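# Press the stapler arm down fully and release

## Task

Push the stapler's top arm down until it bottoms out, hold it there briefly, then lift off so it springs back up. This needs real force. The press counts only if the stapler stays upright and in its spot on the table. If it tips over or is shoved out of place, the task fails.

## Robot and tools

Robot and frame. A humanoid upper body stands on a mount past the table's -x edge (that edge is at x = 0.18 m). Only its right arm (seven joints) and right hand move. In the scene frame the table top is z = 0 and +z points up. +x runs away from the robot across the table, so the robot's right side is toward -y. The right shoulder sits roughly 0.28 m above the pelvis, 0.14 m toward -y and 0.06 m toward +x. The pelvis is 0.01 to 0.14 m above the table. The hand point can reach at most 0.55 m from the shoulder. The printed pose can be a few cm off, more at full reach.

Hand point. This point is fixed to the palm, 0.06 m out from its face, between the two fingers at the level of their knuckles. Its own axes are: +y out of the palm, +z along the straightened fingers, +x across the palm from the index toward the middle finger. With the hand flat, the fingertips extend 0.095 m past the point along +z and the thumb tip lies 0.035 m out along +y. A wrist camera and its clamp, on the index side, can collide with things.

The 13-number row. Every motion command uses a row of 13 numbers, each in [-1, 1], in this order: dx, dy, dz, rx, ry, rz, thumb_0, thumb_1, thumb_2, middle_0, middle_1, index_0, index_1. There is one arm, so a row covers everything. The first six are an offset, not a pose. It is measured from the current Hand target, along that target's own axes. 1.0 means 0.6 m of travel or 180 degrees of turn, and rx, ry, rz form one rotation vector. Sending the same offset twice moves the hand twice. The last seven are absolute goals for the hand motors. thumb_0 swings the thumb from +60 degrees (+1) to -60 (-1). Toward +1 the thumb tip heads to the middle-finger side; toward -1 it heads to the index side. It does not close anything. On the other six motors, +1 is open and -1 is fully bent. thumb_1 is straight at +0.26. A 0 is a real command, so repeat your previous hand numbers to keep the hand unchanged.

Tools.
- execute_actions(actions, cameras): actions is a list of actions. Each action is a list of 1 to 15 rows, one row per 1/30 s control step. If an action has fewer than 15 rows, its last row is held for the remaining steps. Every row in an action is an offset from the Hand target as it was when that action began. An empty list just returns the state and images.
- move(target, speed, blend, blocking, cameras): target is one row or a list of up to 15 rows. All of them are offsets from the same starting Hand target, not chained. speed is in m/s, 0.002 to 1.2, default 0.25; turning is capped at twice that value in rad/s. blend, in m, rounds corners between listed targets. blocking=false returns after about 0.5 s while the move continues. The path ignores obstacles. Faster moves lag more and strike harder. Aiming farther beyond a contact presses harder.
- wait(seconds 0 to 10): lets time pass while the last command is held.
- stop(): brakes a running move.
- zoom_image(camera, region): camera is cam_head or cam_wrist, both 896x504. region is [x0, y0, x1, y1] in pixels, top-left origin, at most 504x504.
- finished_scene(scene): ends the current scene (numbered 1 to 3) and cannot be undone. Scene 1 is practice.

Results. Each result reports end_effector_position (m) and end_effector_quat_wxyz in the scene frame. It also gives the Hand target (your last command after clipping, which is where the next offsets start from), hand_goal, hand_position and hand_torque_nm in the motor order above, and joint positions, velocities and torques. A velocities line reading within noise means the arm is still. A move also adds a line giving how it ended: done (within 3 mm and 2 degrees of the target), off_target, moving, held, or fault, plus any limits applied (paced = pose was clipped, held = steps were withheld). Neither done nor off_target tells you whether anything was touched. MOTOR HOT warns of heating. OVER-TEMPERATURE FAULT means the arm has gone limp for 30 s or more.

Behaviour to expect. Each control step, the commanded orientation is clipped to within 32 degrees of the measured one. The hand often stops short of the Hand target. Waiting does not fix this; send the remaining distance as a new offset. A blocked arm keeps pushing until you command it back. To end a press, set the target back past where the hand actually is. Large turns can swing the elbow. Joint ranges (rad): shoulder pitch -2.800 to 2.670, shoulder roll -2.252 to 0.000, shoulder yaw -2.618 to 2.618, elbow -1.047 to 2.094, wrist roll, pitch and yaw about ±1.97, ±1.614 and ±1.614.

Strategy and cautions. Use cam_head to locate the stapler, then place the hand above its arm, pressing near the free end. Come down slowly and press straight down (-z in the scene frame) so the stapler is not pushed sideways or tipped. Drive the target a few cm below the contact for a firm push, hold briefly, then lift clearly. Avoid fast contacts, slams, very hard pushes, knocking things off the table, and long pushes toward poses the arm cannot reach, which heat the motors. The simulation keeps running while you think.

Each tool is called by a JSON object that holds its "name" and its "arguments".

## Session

{"name": "execute_actions", "arguments": {"actions": []}}

Scene clock: 0.00 s.
end_effector_position=(+0.2219, -0.4106, +0.2450) hand_goal=(+0.000, +0.263, +1.000, +1.000, +1.000, +1.000, +1.000) hand_position=(+0.000, +0.263, +1.000, +1.000, +1.000, +1.000, +1.000) hand_torque_nm=(+0.00, +0.00, +0.00, +0.00, +0.00, +0.00, +0.00) end_effector_quat_wxyz=(-0.116, -0.242, -0.362, +0.893)
Joint positions: [-0.527 -0.152 -0.493 -0.202 -1.344 1.209 -0.812]
Joint velocities: within noise
Joint torques (N m): no reading
Hand target: +0.2219, -0.4106, +0.2450; -0.116, -0.242, -0.362, +0.893

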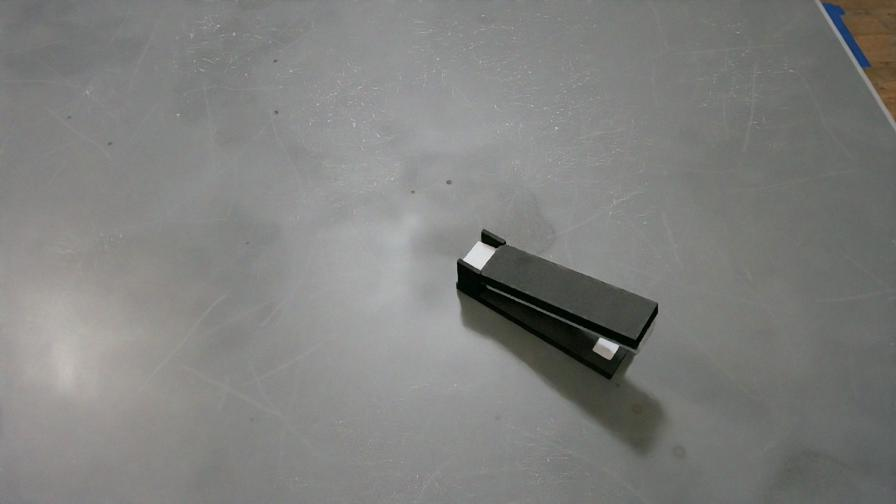

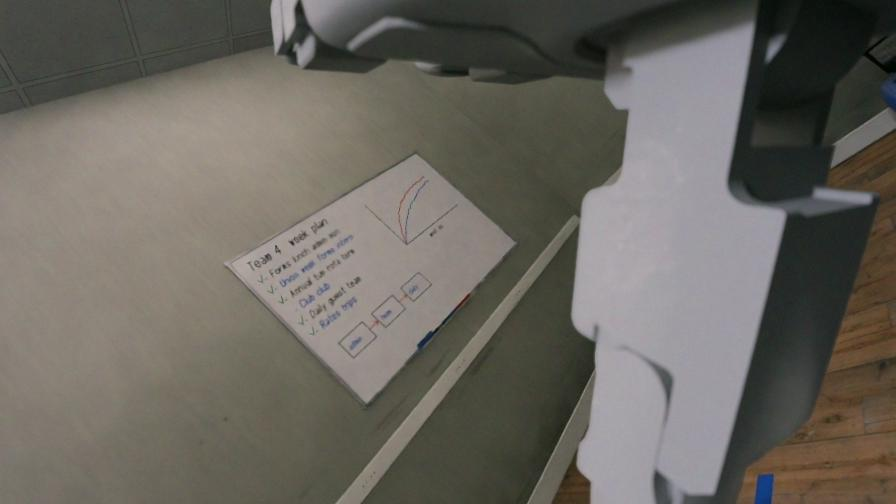

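{"name": "move", "arguments": {"target": [-0.19,-0.264,-0.341,-0.665,-0.145,0.381,0,1,1,-1,-0.8,-1,-0.8], "cameras": [], "speed": 0.35}}

Scene clock: 15.03 s.
end_effector_position=(+0.3291, -0.1516, +0.2709) hand_goal=(+0.000, +1.000, +1.000, -1.000, -0.800, -1.000, -0.800) hand_position=(+0.000, +0.940, +1.000, -0.942, -0.742, -0.942, -0.742) hand_torque_nm=(+0.00, -0.08, +0.00, +0.07, +0.08, +0.07, +0.08) end_effector_quat_wxyz=(+0.707, -0.003, +0.707, -0.007)
Joint positions: [-0.57 0.02 -0.633 -0.839 -0.396 1.037 0.807]
Joint torques (N m): [-3.34 -1.59 0.22 -1.87 0.6 -1.45 -0.11]
Hand target: +0.3299, -0.1505, +0.2704; +0.707, -0.001, +0.707, -0.001
Off the commanded pose: 0.001 m, 1 deg.
joint sent to its limit — joint 2 (shoulder roll), upper limit. The joint targets still meet the commanded pose.
move: done
No camera images: "cameras" was empty.

{"name": "move", "arguments": {"target": [0.133,0.15,0.043,-0.174,0.478,-0.174,0,1,1,-1,-0.8,-1,-0.8], "cameras": ["all"], "speed": 0.35}}

Scene clock: 19.43 s.
end_effector_position=(+0.3417, -0.1081, +0.2314) hand_goal=(+0.000, +1.000, +1.000, -1.000, -0.800, -1.000, -0.800) hand_position=(+0.000, +0.940, +1.000, -0.942, -0.742, -0.942, -0.742) hand_torque_nm=(+0.00, -0.08, +0.00, +0.07, +0.08, +0.07, +0.08) end_effector_quat_wxyz=(+0.441, -0.211, +0.872, +0.031)
Joint positions: [-0.87 -0.508 0.004 -0.399 -0.739 1.577 1.313]
Joint torques (N m): [-3.51 -1.92 -1.18 -3.08 -0.07 -0.82 -0.12]
Hand target: +0.3394, -0.1067, +0.2275; +0.439, -0.210, +0.873, +0.037 (not the last commanded pose)
Off the commanded pose: 0.064 m, 54 deg.
led back after a hold: the arm was led back toward your command in small steps, so it may still be short of it.
move: held (a check stopped the path); limits=held
pose unreachable: on one or more control steps of this call, first in action 0 (counted from 0), an arm could not follow its commanded pose, so it was not sent that pose on those steps. It may still have moved: this result reports where it is.
cause: moving toward the commanded pose would bring two parts of the arm too close to each other (its forearm and its thumb, with joints 6 (wrist pitch) and 7 (wrist yaw) between them).

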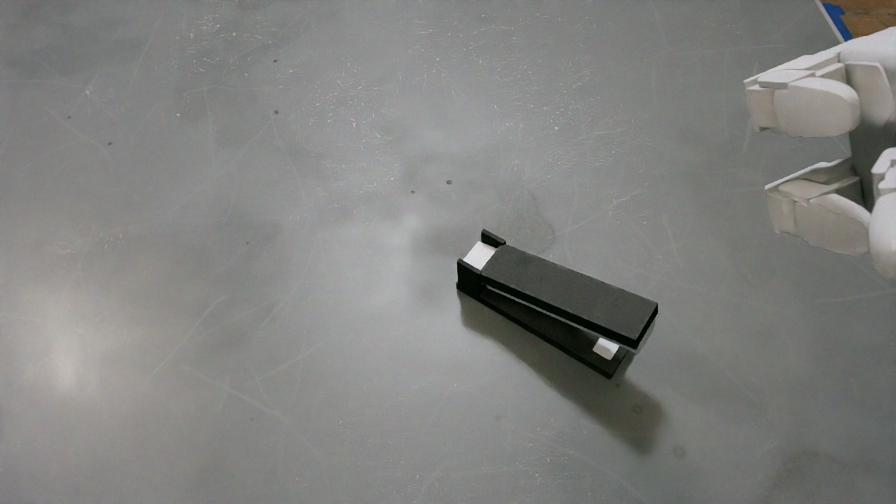

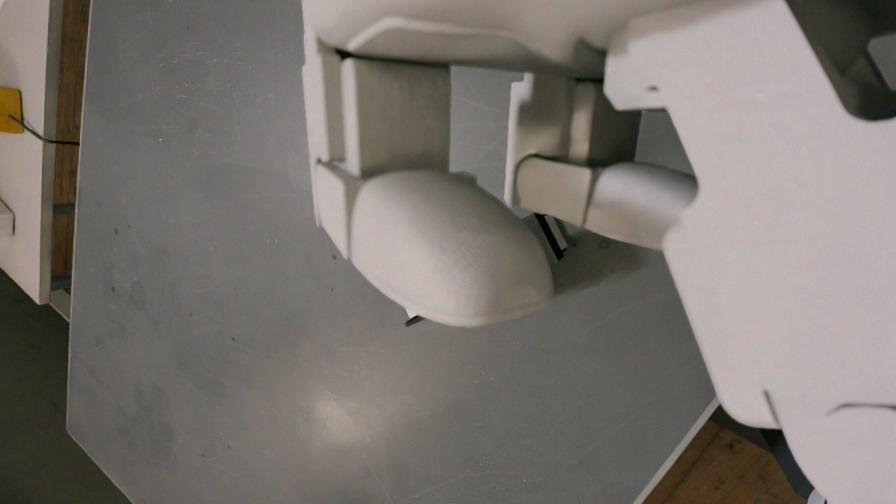

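{"name": "move", "arguments": {"target": [0.02,0.046,0.04,-0.161,0.251,-0.248,0,0.2,1,-1,0,-1,0], "cameras": ["all"], "speed": 0.3}}

Scene clock: 30.83 s.
end_effector_position=(+0.3378, -0.0842, +0.1931) hand_goal=(+0.000, +0.200, +1.000, -1.000, +0.000, -1.000, +0.000) hand_position=(+0.000, +0.245, +1.000, -0.942, -0.057, -0.942, -0.057) hand_torque_nm=(+0.00, +0.06, +0.00, +0.07, -0.08, +0.07, -0.08) end_effector_quat_wxyz=(-0.008, -0.604, +0.797, +0.003)
Joint positions: [-1.626 -0.365 0.984 1.02 -0.351 0.715 1.597]
Joint torques (N m): [-9.47 -1.77 -0.53 -0.21 0.21 -0.22 0.28]
Hand target: +0.3400, -0.0797, +0.2001; +0.000, -0.610, +0.793, -0.001
Off the commanded pose: 0.009 m, 1 deg.
joint sent to its limit — joint 7 (wrist yaw), upper limit. The joint targets still meet the commanded pose.
move: off_target

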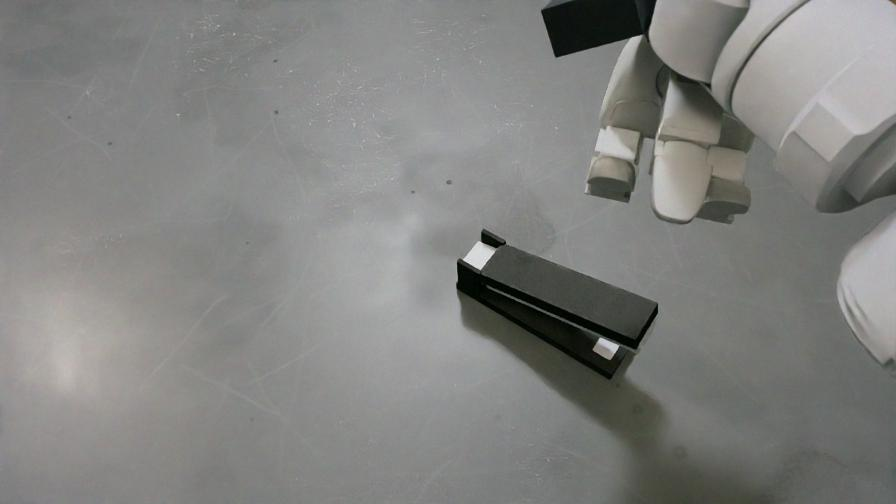

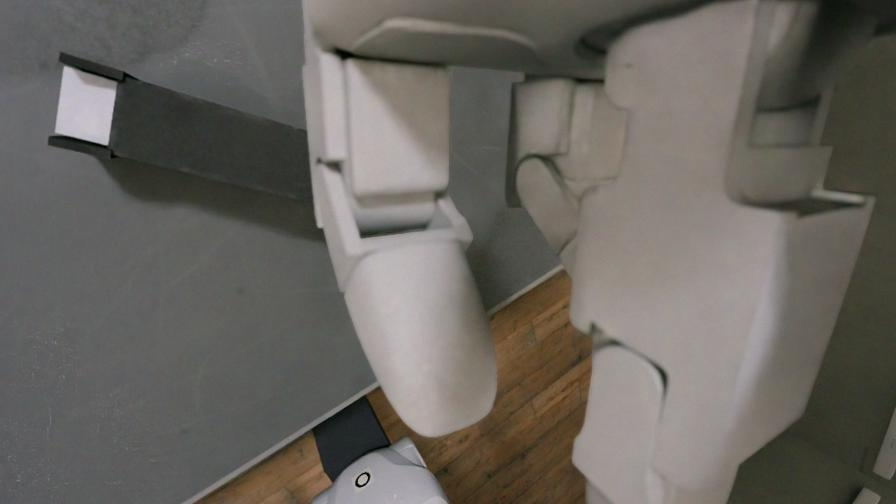

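{"name": "move", "arguments": {"target": [-0.02,-0.019,0.16,0,0,0,0,0.2,1,-1,0,-1,0], "cameras": ["all"], "speed": 0.15}}

{"name": "zoom_image", "arguments": {"camera": "cam_head", "region": [450, 180, 730, 440]}}

Scene clock: 34.63 s.
end_effector_position=(+0.3587, -0.0722, +0.1109) hand_goal=(+0.000, +0.200, +1.000, -1.000, +0.000, -1.000, +0.000) hand_position=(+0.000, +0.244, +1.000, -0.942, -0.056, -0.942, -0.056) hand_torque_nm=(+0.00, +0.06, +0.00, +0.07, -0.08, +0.07, -0.08) end_effector_quat_wxyz=(+0.080, -0.600, +0.794, -0.051)
Joint positions: [-1.559 -0.142 0.86 1.437 -0.295 0.477 1.093]
Joint torques (N m): [-6 -1.56 -0.29 -0.64 0.09 -0.28 -0.11]
Hand target: +0.3542, -0.0712, +0.1041; +0.000, -0.610, +0.793, -0.001
Off the commanded pose: 0.008 m, 11 deg.
move: off_target

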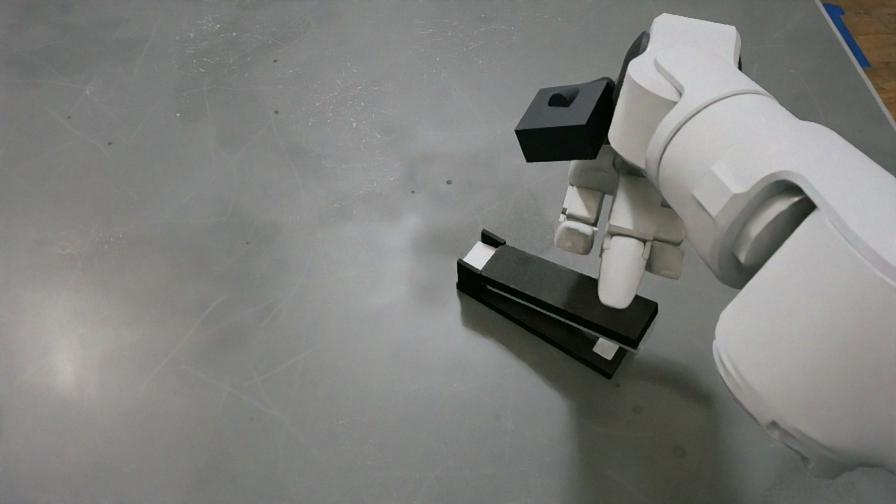

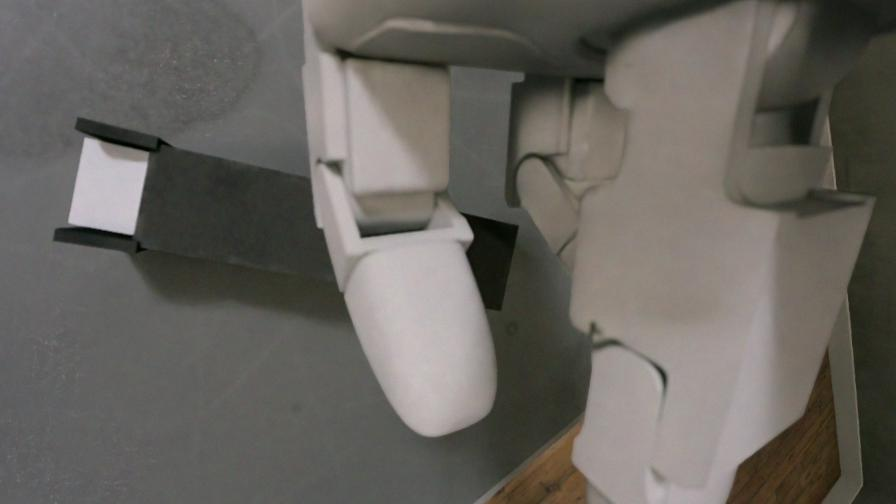

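Scaled by 1.800 from the camera's 896x504 image, which has a finer 1280x720 frame.

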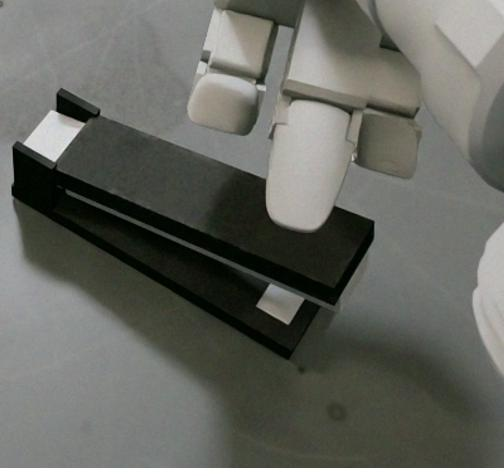

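{"name": "move", "arguments": {"target": [0.008,0.017,0,0,0,0,0,0.2,1,-1,0,-1,0], "cameras": ["all"], "speed": 0.15}}

{"name": "zoom_image", "arguments": {"camera": "cam_head", "region": [450, 180, 730, 440]}}

Scene clock: 41.30 s.
end_effector_position=(+0.3497, -0.0709, +0.1136) hand_goal=(+0.000, +0.200, +1.000, -1.000, +0.000, -1.000, +0.000) hand_position=(+0.000, +0.244, +1.000, -0.942, -0.056, -0.942, -0.056) hand_torque_nm=(+0.00, +0.06, +0.00, +0.07, -0.08, +0.07, -0.08) end_effector_quat_wxyz=(+0.056, -0.605, +0.794, -0.030)
Joint positions: [-1.559 -0.137 0.874 1.442 -0.295 0.477 1.156]
Joint torques (N m): [-5.21 -1.67 0.07 -0.66 -0.15 -0.17 0.18]
Hand target: +0.3431, -0.0732, +0.1041; +0.000, -0.610, +0.793, -0.001
Off the commanded pose: 0.012 m, 7 deg.
move: off_target

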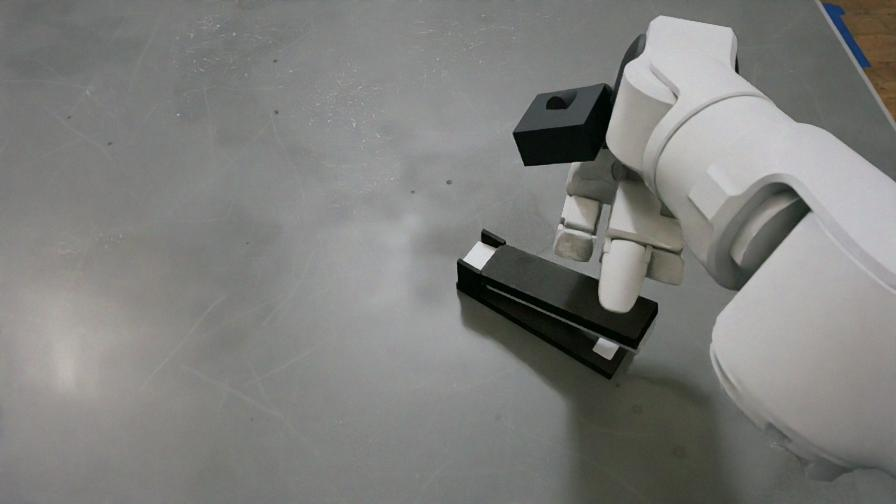

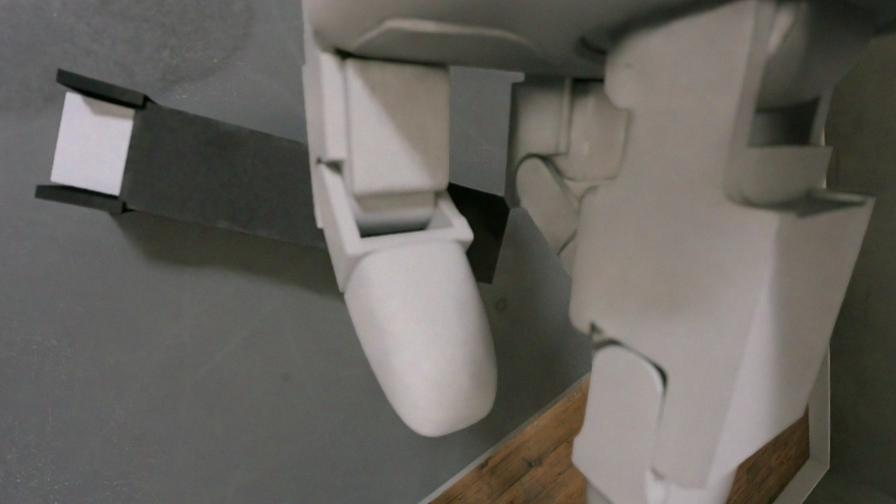

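Scaled by 1.800 from the camera's 896x504 image, which has a finer 1280x720 frame.

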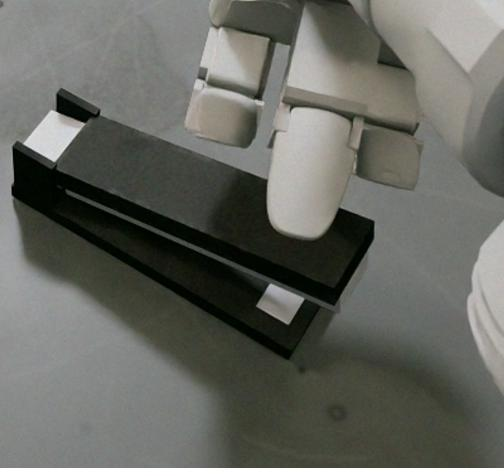

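{"name": "move", "arguments": {"target": [-0.0325,0.04,0,0,0,0,0,0.2,1,-1,0,-1,0], "cameras": ["all"], "speed": 0.15}}

{"name": "zoom_image", "arguments": {"camera": "cam_head", "region": [450, 180, 730, 440]}}

Scene clock: 45.67 s.
end_effector_position=(+0.3298, -0.0460, +0.1108) hand_goal=(+0.000, +0.200, +1.000, -1.000, +0.000, -1.000, +0.000) hand_position=(+0.000, +0.244, +1.000, -0.942, -0.056, -0.942, -0.056) hand_torque_nm=(+0.00, +0.06, +0.00, +0.07, -0.08, +0.07, -0.08) end_effector_quat_wxyz=(+0.017, -0.611, +0.792, -0.008)
Joint positions: [-1.559 -0.044 0.899 1.452 -0.295 0.557 1.213]
Joint torques (N m): [-5.4 -1.79 0.11 -1.19 -0.12 0.07 0.26]
Hand target: +0.3249, -0.0482, +0.1040; +0.000, -0.610, +0.793, -0.001
Off the commanded pose: 0.009 m, 2 deg.
move: off_target

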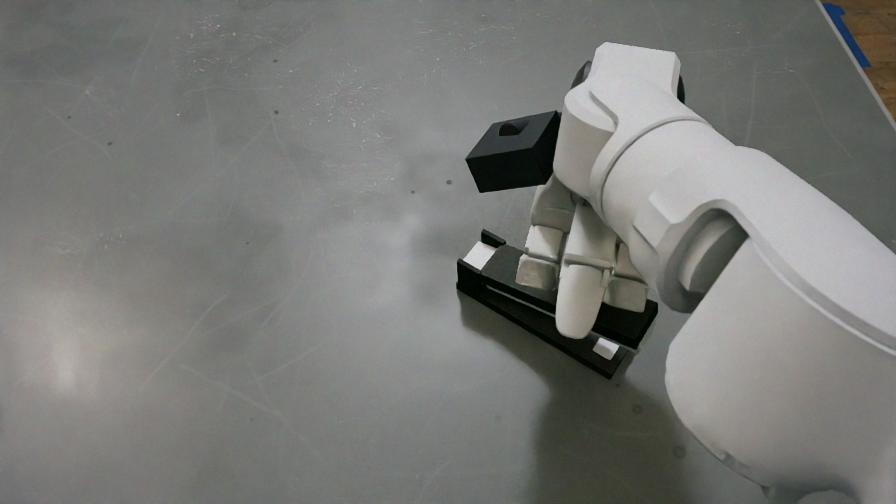

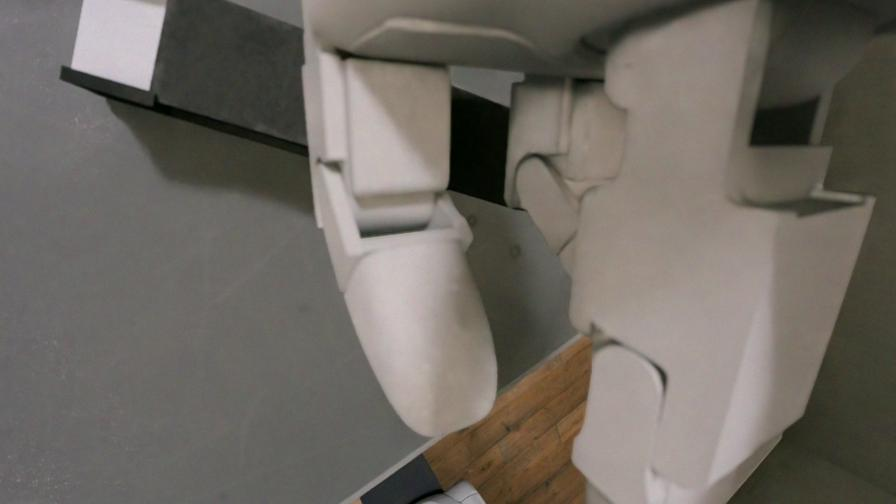

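Scaled by 1.800 from the camera's 896x504 image, which has a finer 1280x720 frame.

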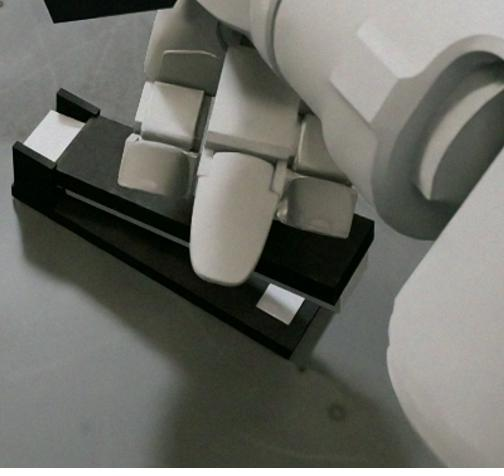

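{"name": "move", "arguments": {"target": [0.02,-0.007,0.067,0,0,0,0,0.2,1,-1,0,-1,0], "cameras": ["all"], "speed": 0.08}}

{"name": "zoom_image", "arguments": {"camera": "cam_head", "region": [450, 180, 730, 440]}}

Scene clock: 49.23 s.
end_effector_position=(+0.3314, -0.0577, +0.0752) hand_goal=(+0.000, +0.200, +1.000, -1.000, +0.000, -1.000, +0.000) hand_position=(+0.000, +0.243, +1.000, -0.997, -0.056, -0.942, -0.056) hand_torque_nm=(+0.00, +0.06, +0.00, +0.00, -0.08, +0.07, -0.08) end_effector_quat_wxyz=(+0.046, -0.607, +0.793, -0.028)
Joint positions: [-1.465 -0.058 0.86 1.452 -0.295 0.506 1.05]
Joint torques (N m): [-4.19 -2.32 -0.28 -2.05 0.09 -0.46 -0.71]
Hand target: +0.3259, -0.0609, +0.0638; +0.000, -0.610, +0.793, -0.001
Off the commanded pose: 0.013 m, 6 deg.
move: off_target

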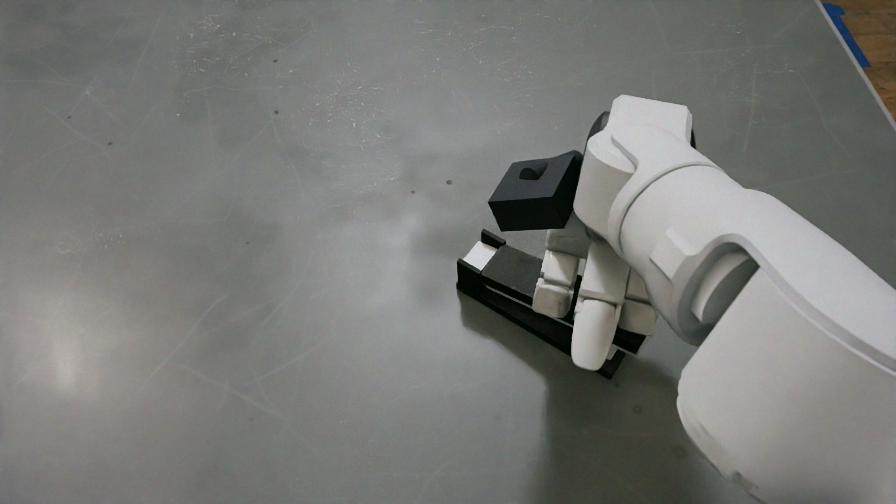

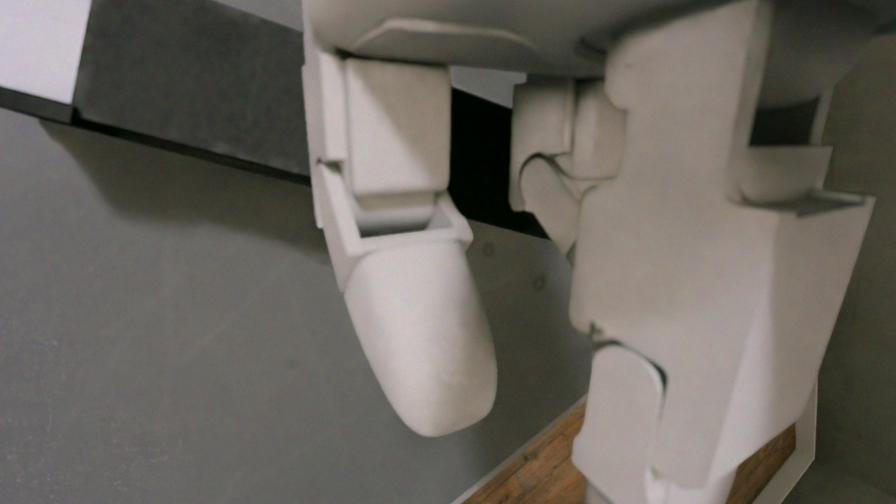

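Scaled by 1.800 from the camera's 896x504 image, which has a finer 1280x720 frame.

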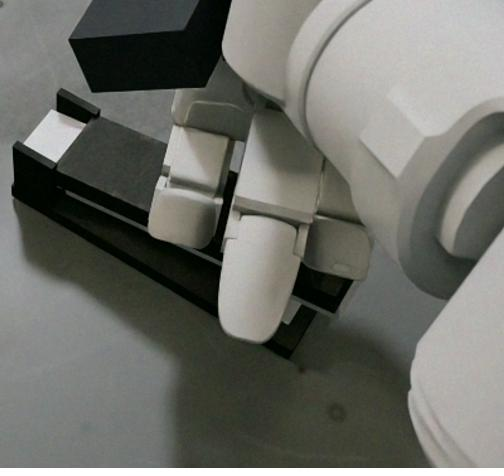

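{"name": "move", "arguments": {"target": [0,0,0.055,0,0,0,0,0.2,1,-1,0,-1,0], "cameras": ["all"], "speed": 0.06}}

{"name": "zoom_image", "arguments": {"camera": "cam_head", "region": [450, 180, 730, 440]}}

Scene clock: 51.53 s.
end_effector_position=(+0.3408, -0.0587, +0.0543) hand_goal=(+0.000, +0.200, +1.000, -1.000, +0.000, -1.000, +0.000) hand_position=(+0.000, +0.243, +1.000, -0.998, -0.056, -0.942, -0.056) hand_torque_nm=(+0.00, +0.06, +0.00, +0.00, -0.08, +0.07, -0.08) end_effector_quat_wxyz=(+0.092, -0.601, +0.792, -0.059)
Joint positions: [-1.418 -0.058 0.819 1.442 -0.295 0.478 0.891]
Joint torques (N m): [-1.83 -1.16 -0.44 -1 0.18 -0.9 -1.42]
Hand target: +0.3260, -0.0610, +0.0308; +0.000, -0.610, +0.793, -0.001
Off the commanded pose: 0.028 m, 12 deg.
move: off_target

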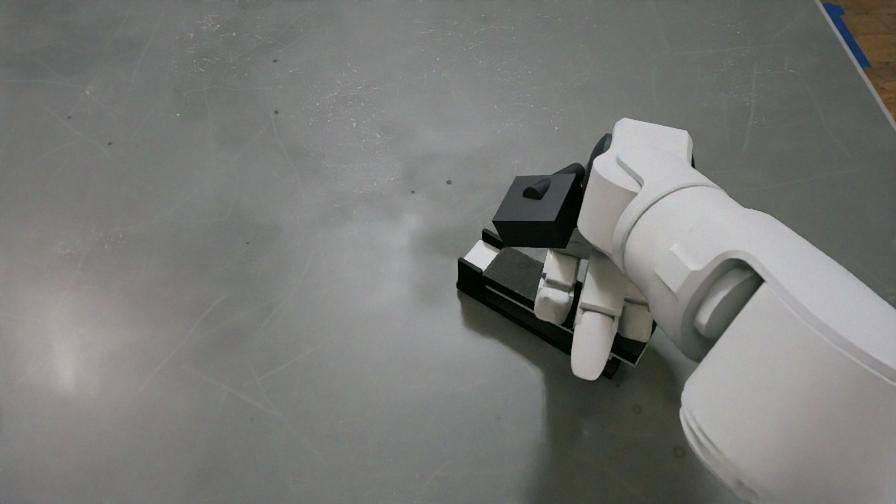

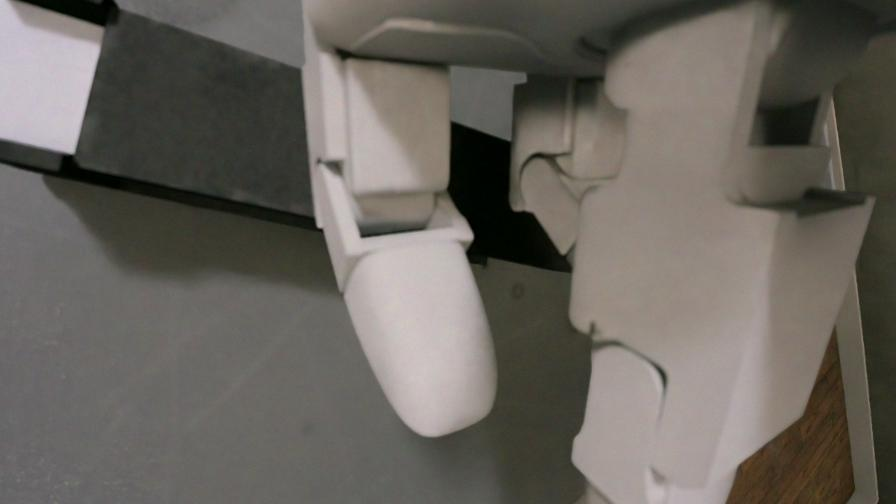

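Scaled by 1.800 from the camera's 896x504 image, which has a finer 1280x720 frame.

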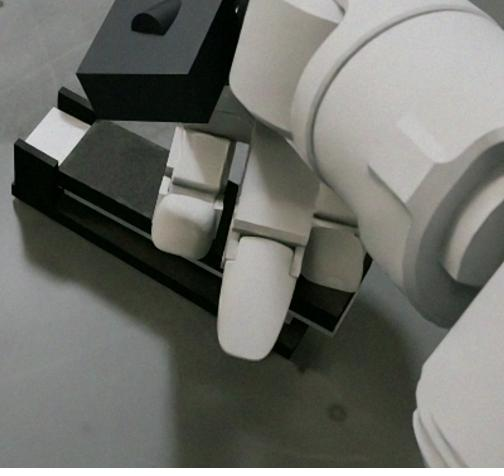

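{"name": "move", "arguments": {"target": [0.003,0.01,0.045,0,0,0,0,0.2,1,-1,0,-1,0], "cameras": ["all"], "speed": 0.06}}

{"name": "zoom_image", "arguments": {"camera": "cam_head", "region": [450, 180, 730, 440]}}

Scene clock: 54.83 s.
end_effector_position=(+0.3481, -0.0606, +0.0414) hand_goal=(+0.000, +0.200, +1.000, -1.000, +0.000, -1.000, +0.000) hand_position=(+0.000, +0.243, +1.000, -1.000, -0.056, -0.997, -0.056) hand_torque_nm=(+0.00, +0.06, +0.00, +0.00, -0.08, +0.00, -0.08) end_effector_quat_wxyz=(+0.123, -0.599, +0.787, -0.082)
Joint positions: [-1.389 -0.058 0.802 1.442 -0.295 0.448 0.783]
Joint torques (N m): [0.92 0.12 -0.42 -0.31 0.29 -0.87 -1.48]
Hand target: +0.3197, -0.0612, +0.0038; +0.000, -0.610, +0.793, -0.001
Off the commanded pose: 0.047 m, 17 deg.
move: off_target

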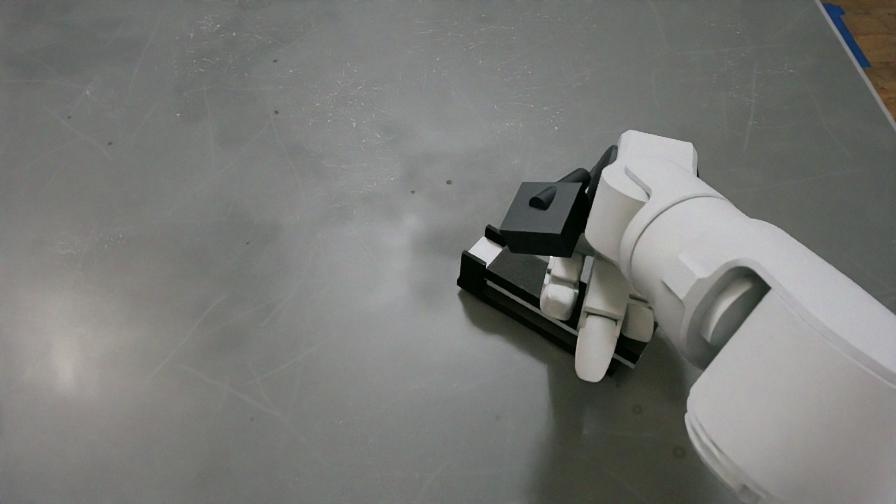

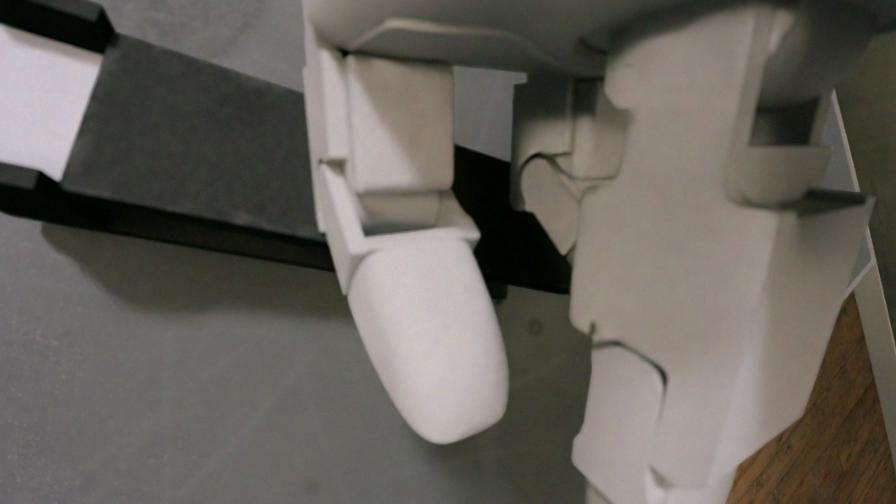

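Scaled by 1.800 from the camera's 896x504 image, which has a finer 1280x720 frame.

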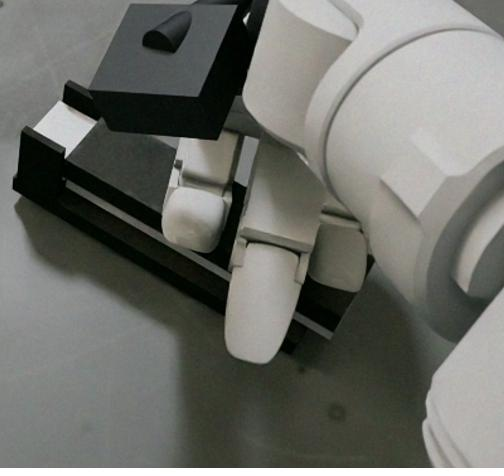

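{"name": "move", "arguments": {"target": [0,0,-0.13,0,0,0,0,0.2,1,-1,0,-1,0], "cameras": ["all"], "speed": 0.06}}

{"name": "zoom_image", "arguments": {"camera": "cam_head", "region": [450, 180, 730, 440]}}

Scene clock: 58.23 s.
end_effector_position=(+0.3184, -0.0601, +0.0808) hand_goal=(+0.000, +0.200, +1.000, -1.000, +0.000, -1.000, +0.000) hand_position=(+0.000, +0.243, +1.000, -1.000, -0.056, -0.997, -0.056) hand_torque_nm=(+0.00, +0.06, +0.00, +0.00, -0.08, +0.00, -0.08) end_effector_quat_wxyz=(+0.004, -0.610, +0.792, -0.001)
Joint positions: [-1.458 -0.058 0.85 1.449 -0.343 0.514 1.157]
Joint torques (N m): [-7.09 -2.26 -0.08 -1.56 -0.02 0.08 0.28]
Hand target: +0.3197, -0.0611, +0.0818; +0.000, -0.610, +0.793, -0.001
Off the commanded pose: 0.002 m, 1 deg.
move: done

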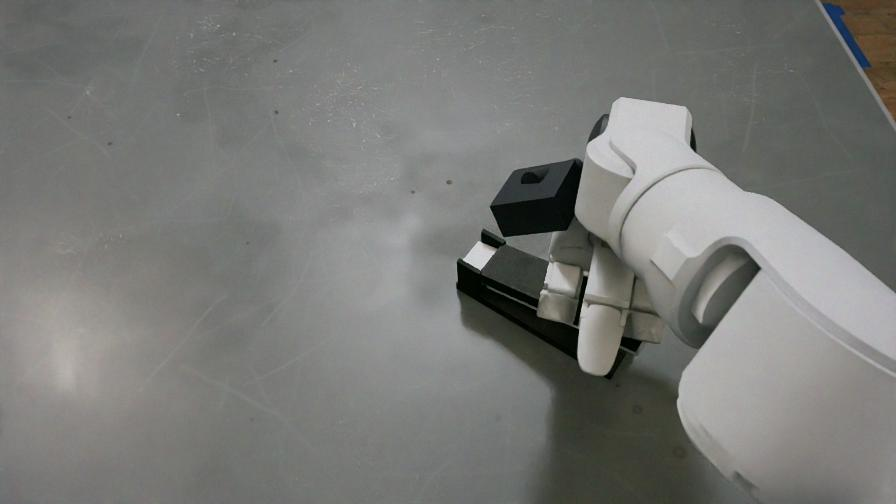

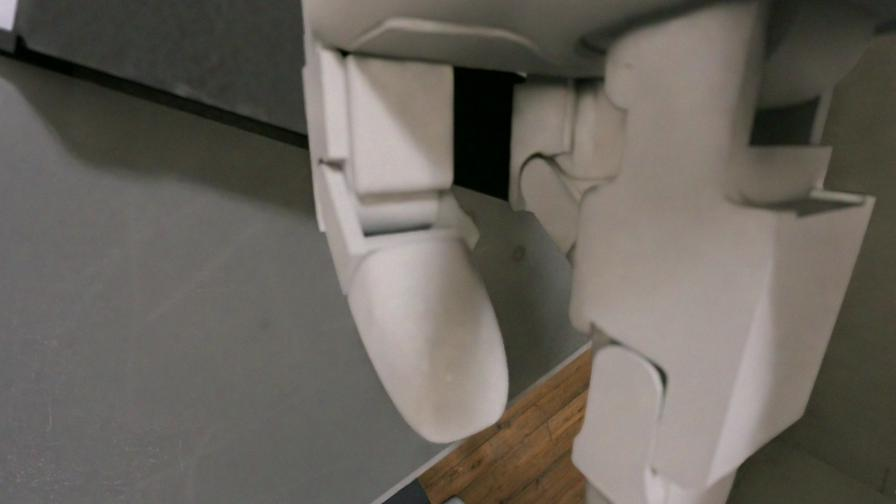

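Scaled by 1.800 from the camera's 896x504 image, which has a finer 1280x720 frame.

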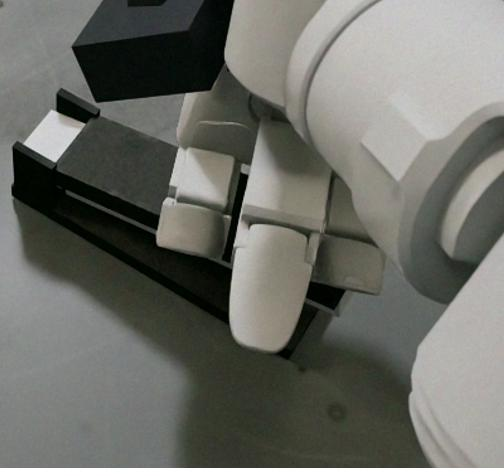

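{"name": "move", "arguments": {"target": [0.002,0.013,0.05,-0.055,0,0,0,0.2,1,-1,0,-1,0], "cameras": ["all"], "speed": 0.07}}

{"name": "zoom_image", "arguments": {"camera": "cam_head", "region": [450, 180, 730, 440]}}

Scene clock: 69.67 s.
end_effector_position=(+0.3219, -0.0598, +0.0685) hand_goal=(+0.000, +0.200, +1.000, -1.000, +0.000, -1.000, +0.000) hand_position=(+0.000, +0.243, +1.000, -1.000, -0.056, -0.997, -0.056) hand_torque_nm=(+0.00, +0.06, +0.00, +0.00, -0.08, +0.00, -0.08) end_effector_quat_wxyz=(+0.038, -0.599, +0.800, +0.007)
Joint positions: [-1.422 -0.074 0.771 1.449 -0.343 0.478 1.075]
Joint torques (N m): [-2.92 -1.42 -0.43 -2.16 0.21 -0.7 -1.06]
Hand target: +0.3118, -0.0603, +0.0518; -0.053, -0.607, +0.790, +0.067
Off the commanded pose: 0.019 m, 13 deg.
move: off_target

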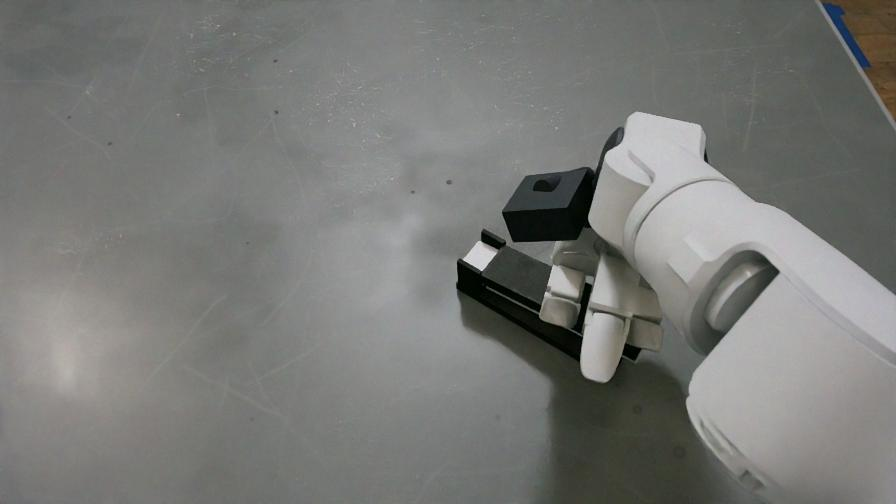

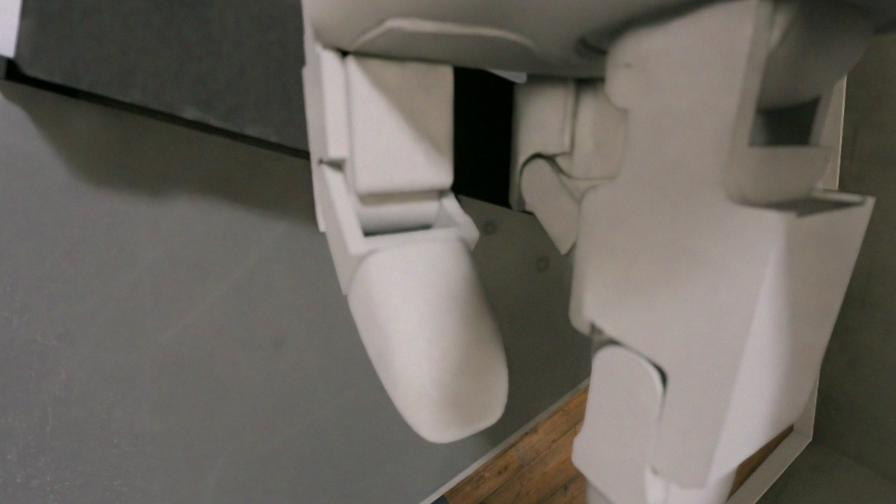

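Scaled by 1.800 from the camera's 896x504 image, which has a finer 1280x720 frame.

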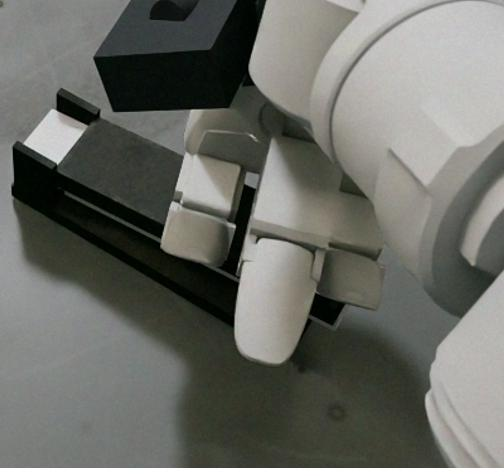

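{"name": "move", "arguments": {"target": [0.002,0.005,0.051,-0.055,0,0,0,0.2,1,-1,0,-1,0], "cameras": ["all"], "speed": 0.07}}

{"name": "zoom_image", "arguments": {"camera": "cam_head", "region": [450, 180, 730, 440]}}

Scene clock: 76.20 s.
end_effector_position=(+0.3207, -0.0595, +0.0510) hand_goal=(+0.000, +0.200, +1.000, -1.000, +0.000, -1.000, +0.000) hand_position=(+0.000, +0.243, +1.000, -1.000, -0.056, -0.997, -0.056) hand_torque_nm=(+0.00, +0.06, +0.00, +0.00, -0.08, +0.00, -0.08) end_effector_quat_wxyz=(+0.066, -0.585, +0.808, +0.019)
Joint positions: [-1.364 -0.087 0.695 1.441 -0.343 0.441 0.991]
Joint torques (N m): [-0.63 -0.4 -0.49 -1.45 0.25 -1.22 -2.35]
Hand target: +0.3036, -0.0594, +0.0222; -0.105, -0.600, +0.781, +0.135
Off the commanded pose: 0.033 m, 24 deg.
move: off_target

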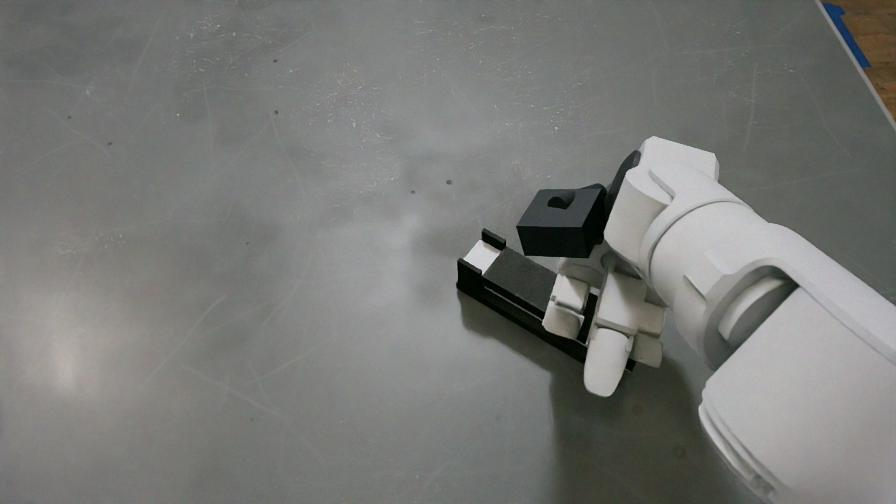

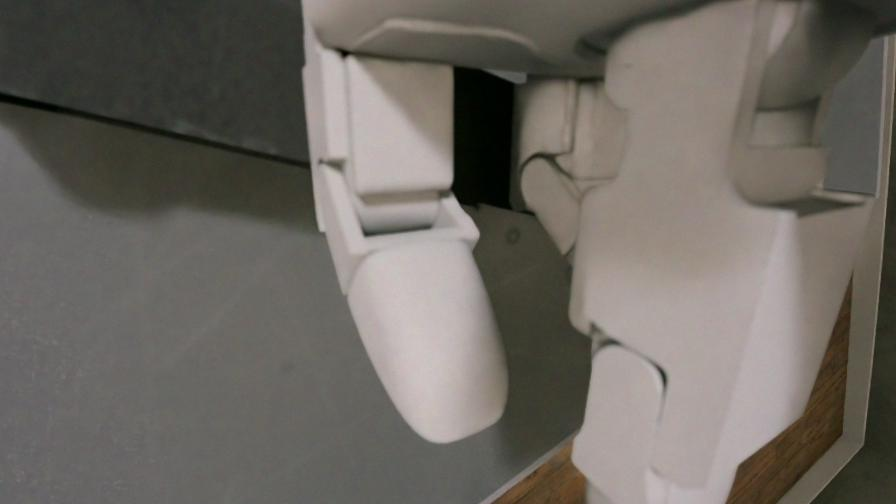

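Scaled by 1.800 from the camera's 896x504 image, which has a finer 1280x720 frame.

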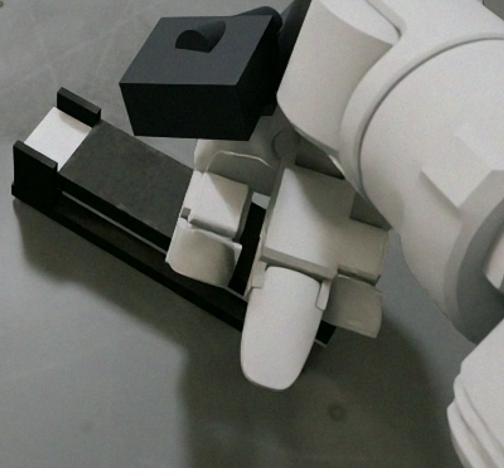

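{"name": "move", "arguments": {"target": [0.002,-0.005,0.037,-0.02,0,0,0,0.2,1,-1,0,-1,0], "cameras": ["all"], "speed": 0.07}}

{"name": "zoom_image", "arguments": {"camera": "cam_head", "region": [450, 180, 730, 440]}}

Scene clock: 81.63 s.
end_effector_position=(+0.3191, -0.0608, +0.0466) hand_goal=(+0.000, +0.200, +1.000, -1.000, +0.000, -1.000, +0.000) hand_position=(+0.000, +0.243, +1.000, -1.002, -0.056, -0.997, -0.056) hand_torque_nm=(+0.00, +0.06, +0.00, +0.00, -0.08, +0.00, -0.08) end_effector_quat_wxyz=(+0.070, -0.576, +0.814, +0.026)
Joint positions: [-1.346 -0.095 0.668 1.441 -0.343 0.435 0.977]
Joint torques (N m): [2.16 0.51 -0.52 -1.91 0.27 -1.97 -4.9]
Hand target: +0.2988, -0.0594, +0.0003; -0.124, -0.597, +0.776, +0.160
Off the commanded pose: 0.051 m, 28 deg.
move: off_target

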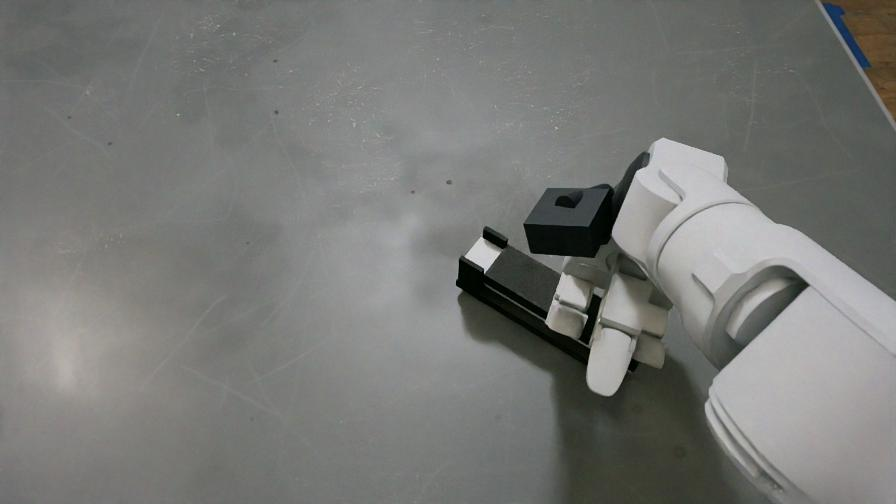

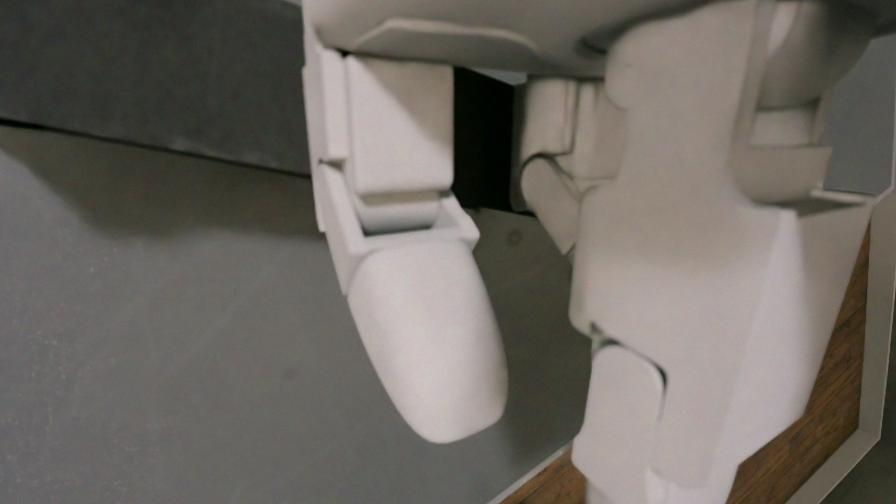

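Scaled by 1.800 from the camera's 896x504 image, which has a finer 1280x720 frame.

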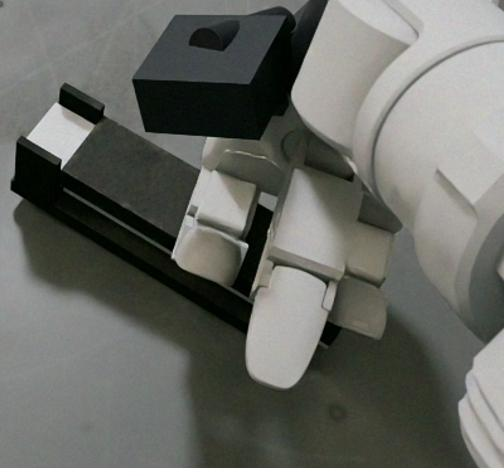

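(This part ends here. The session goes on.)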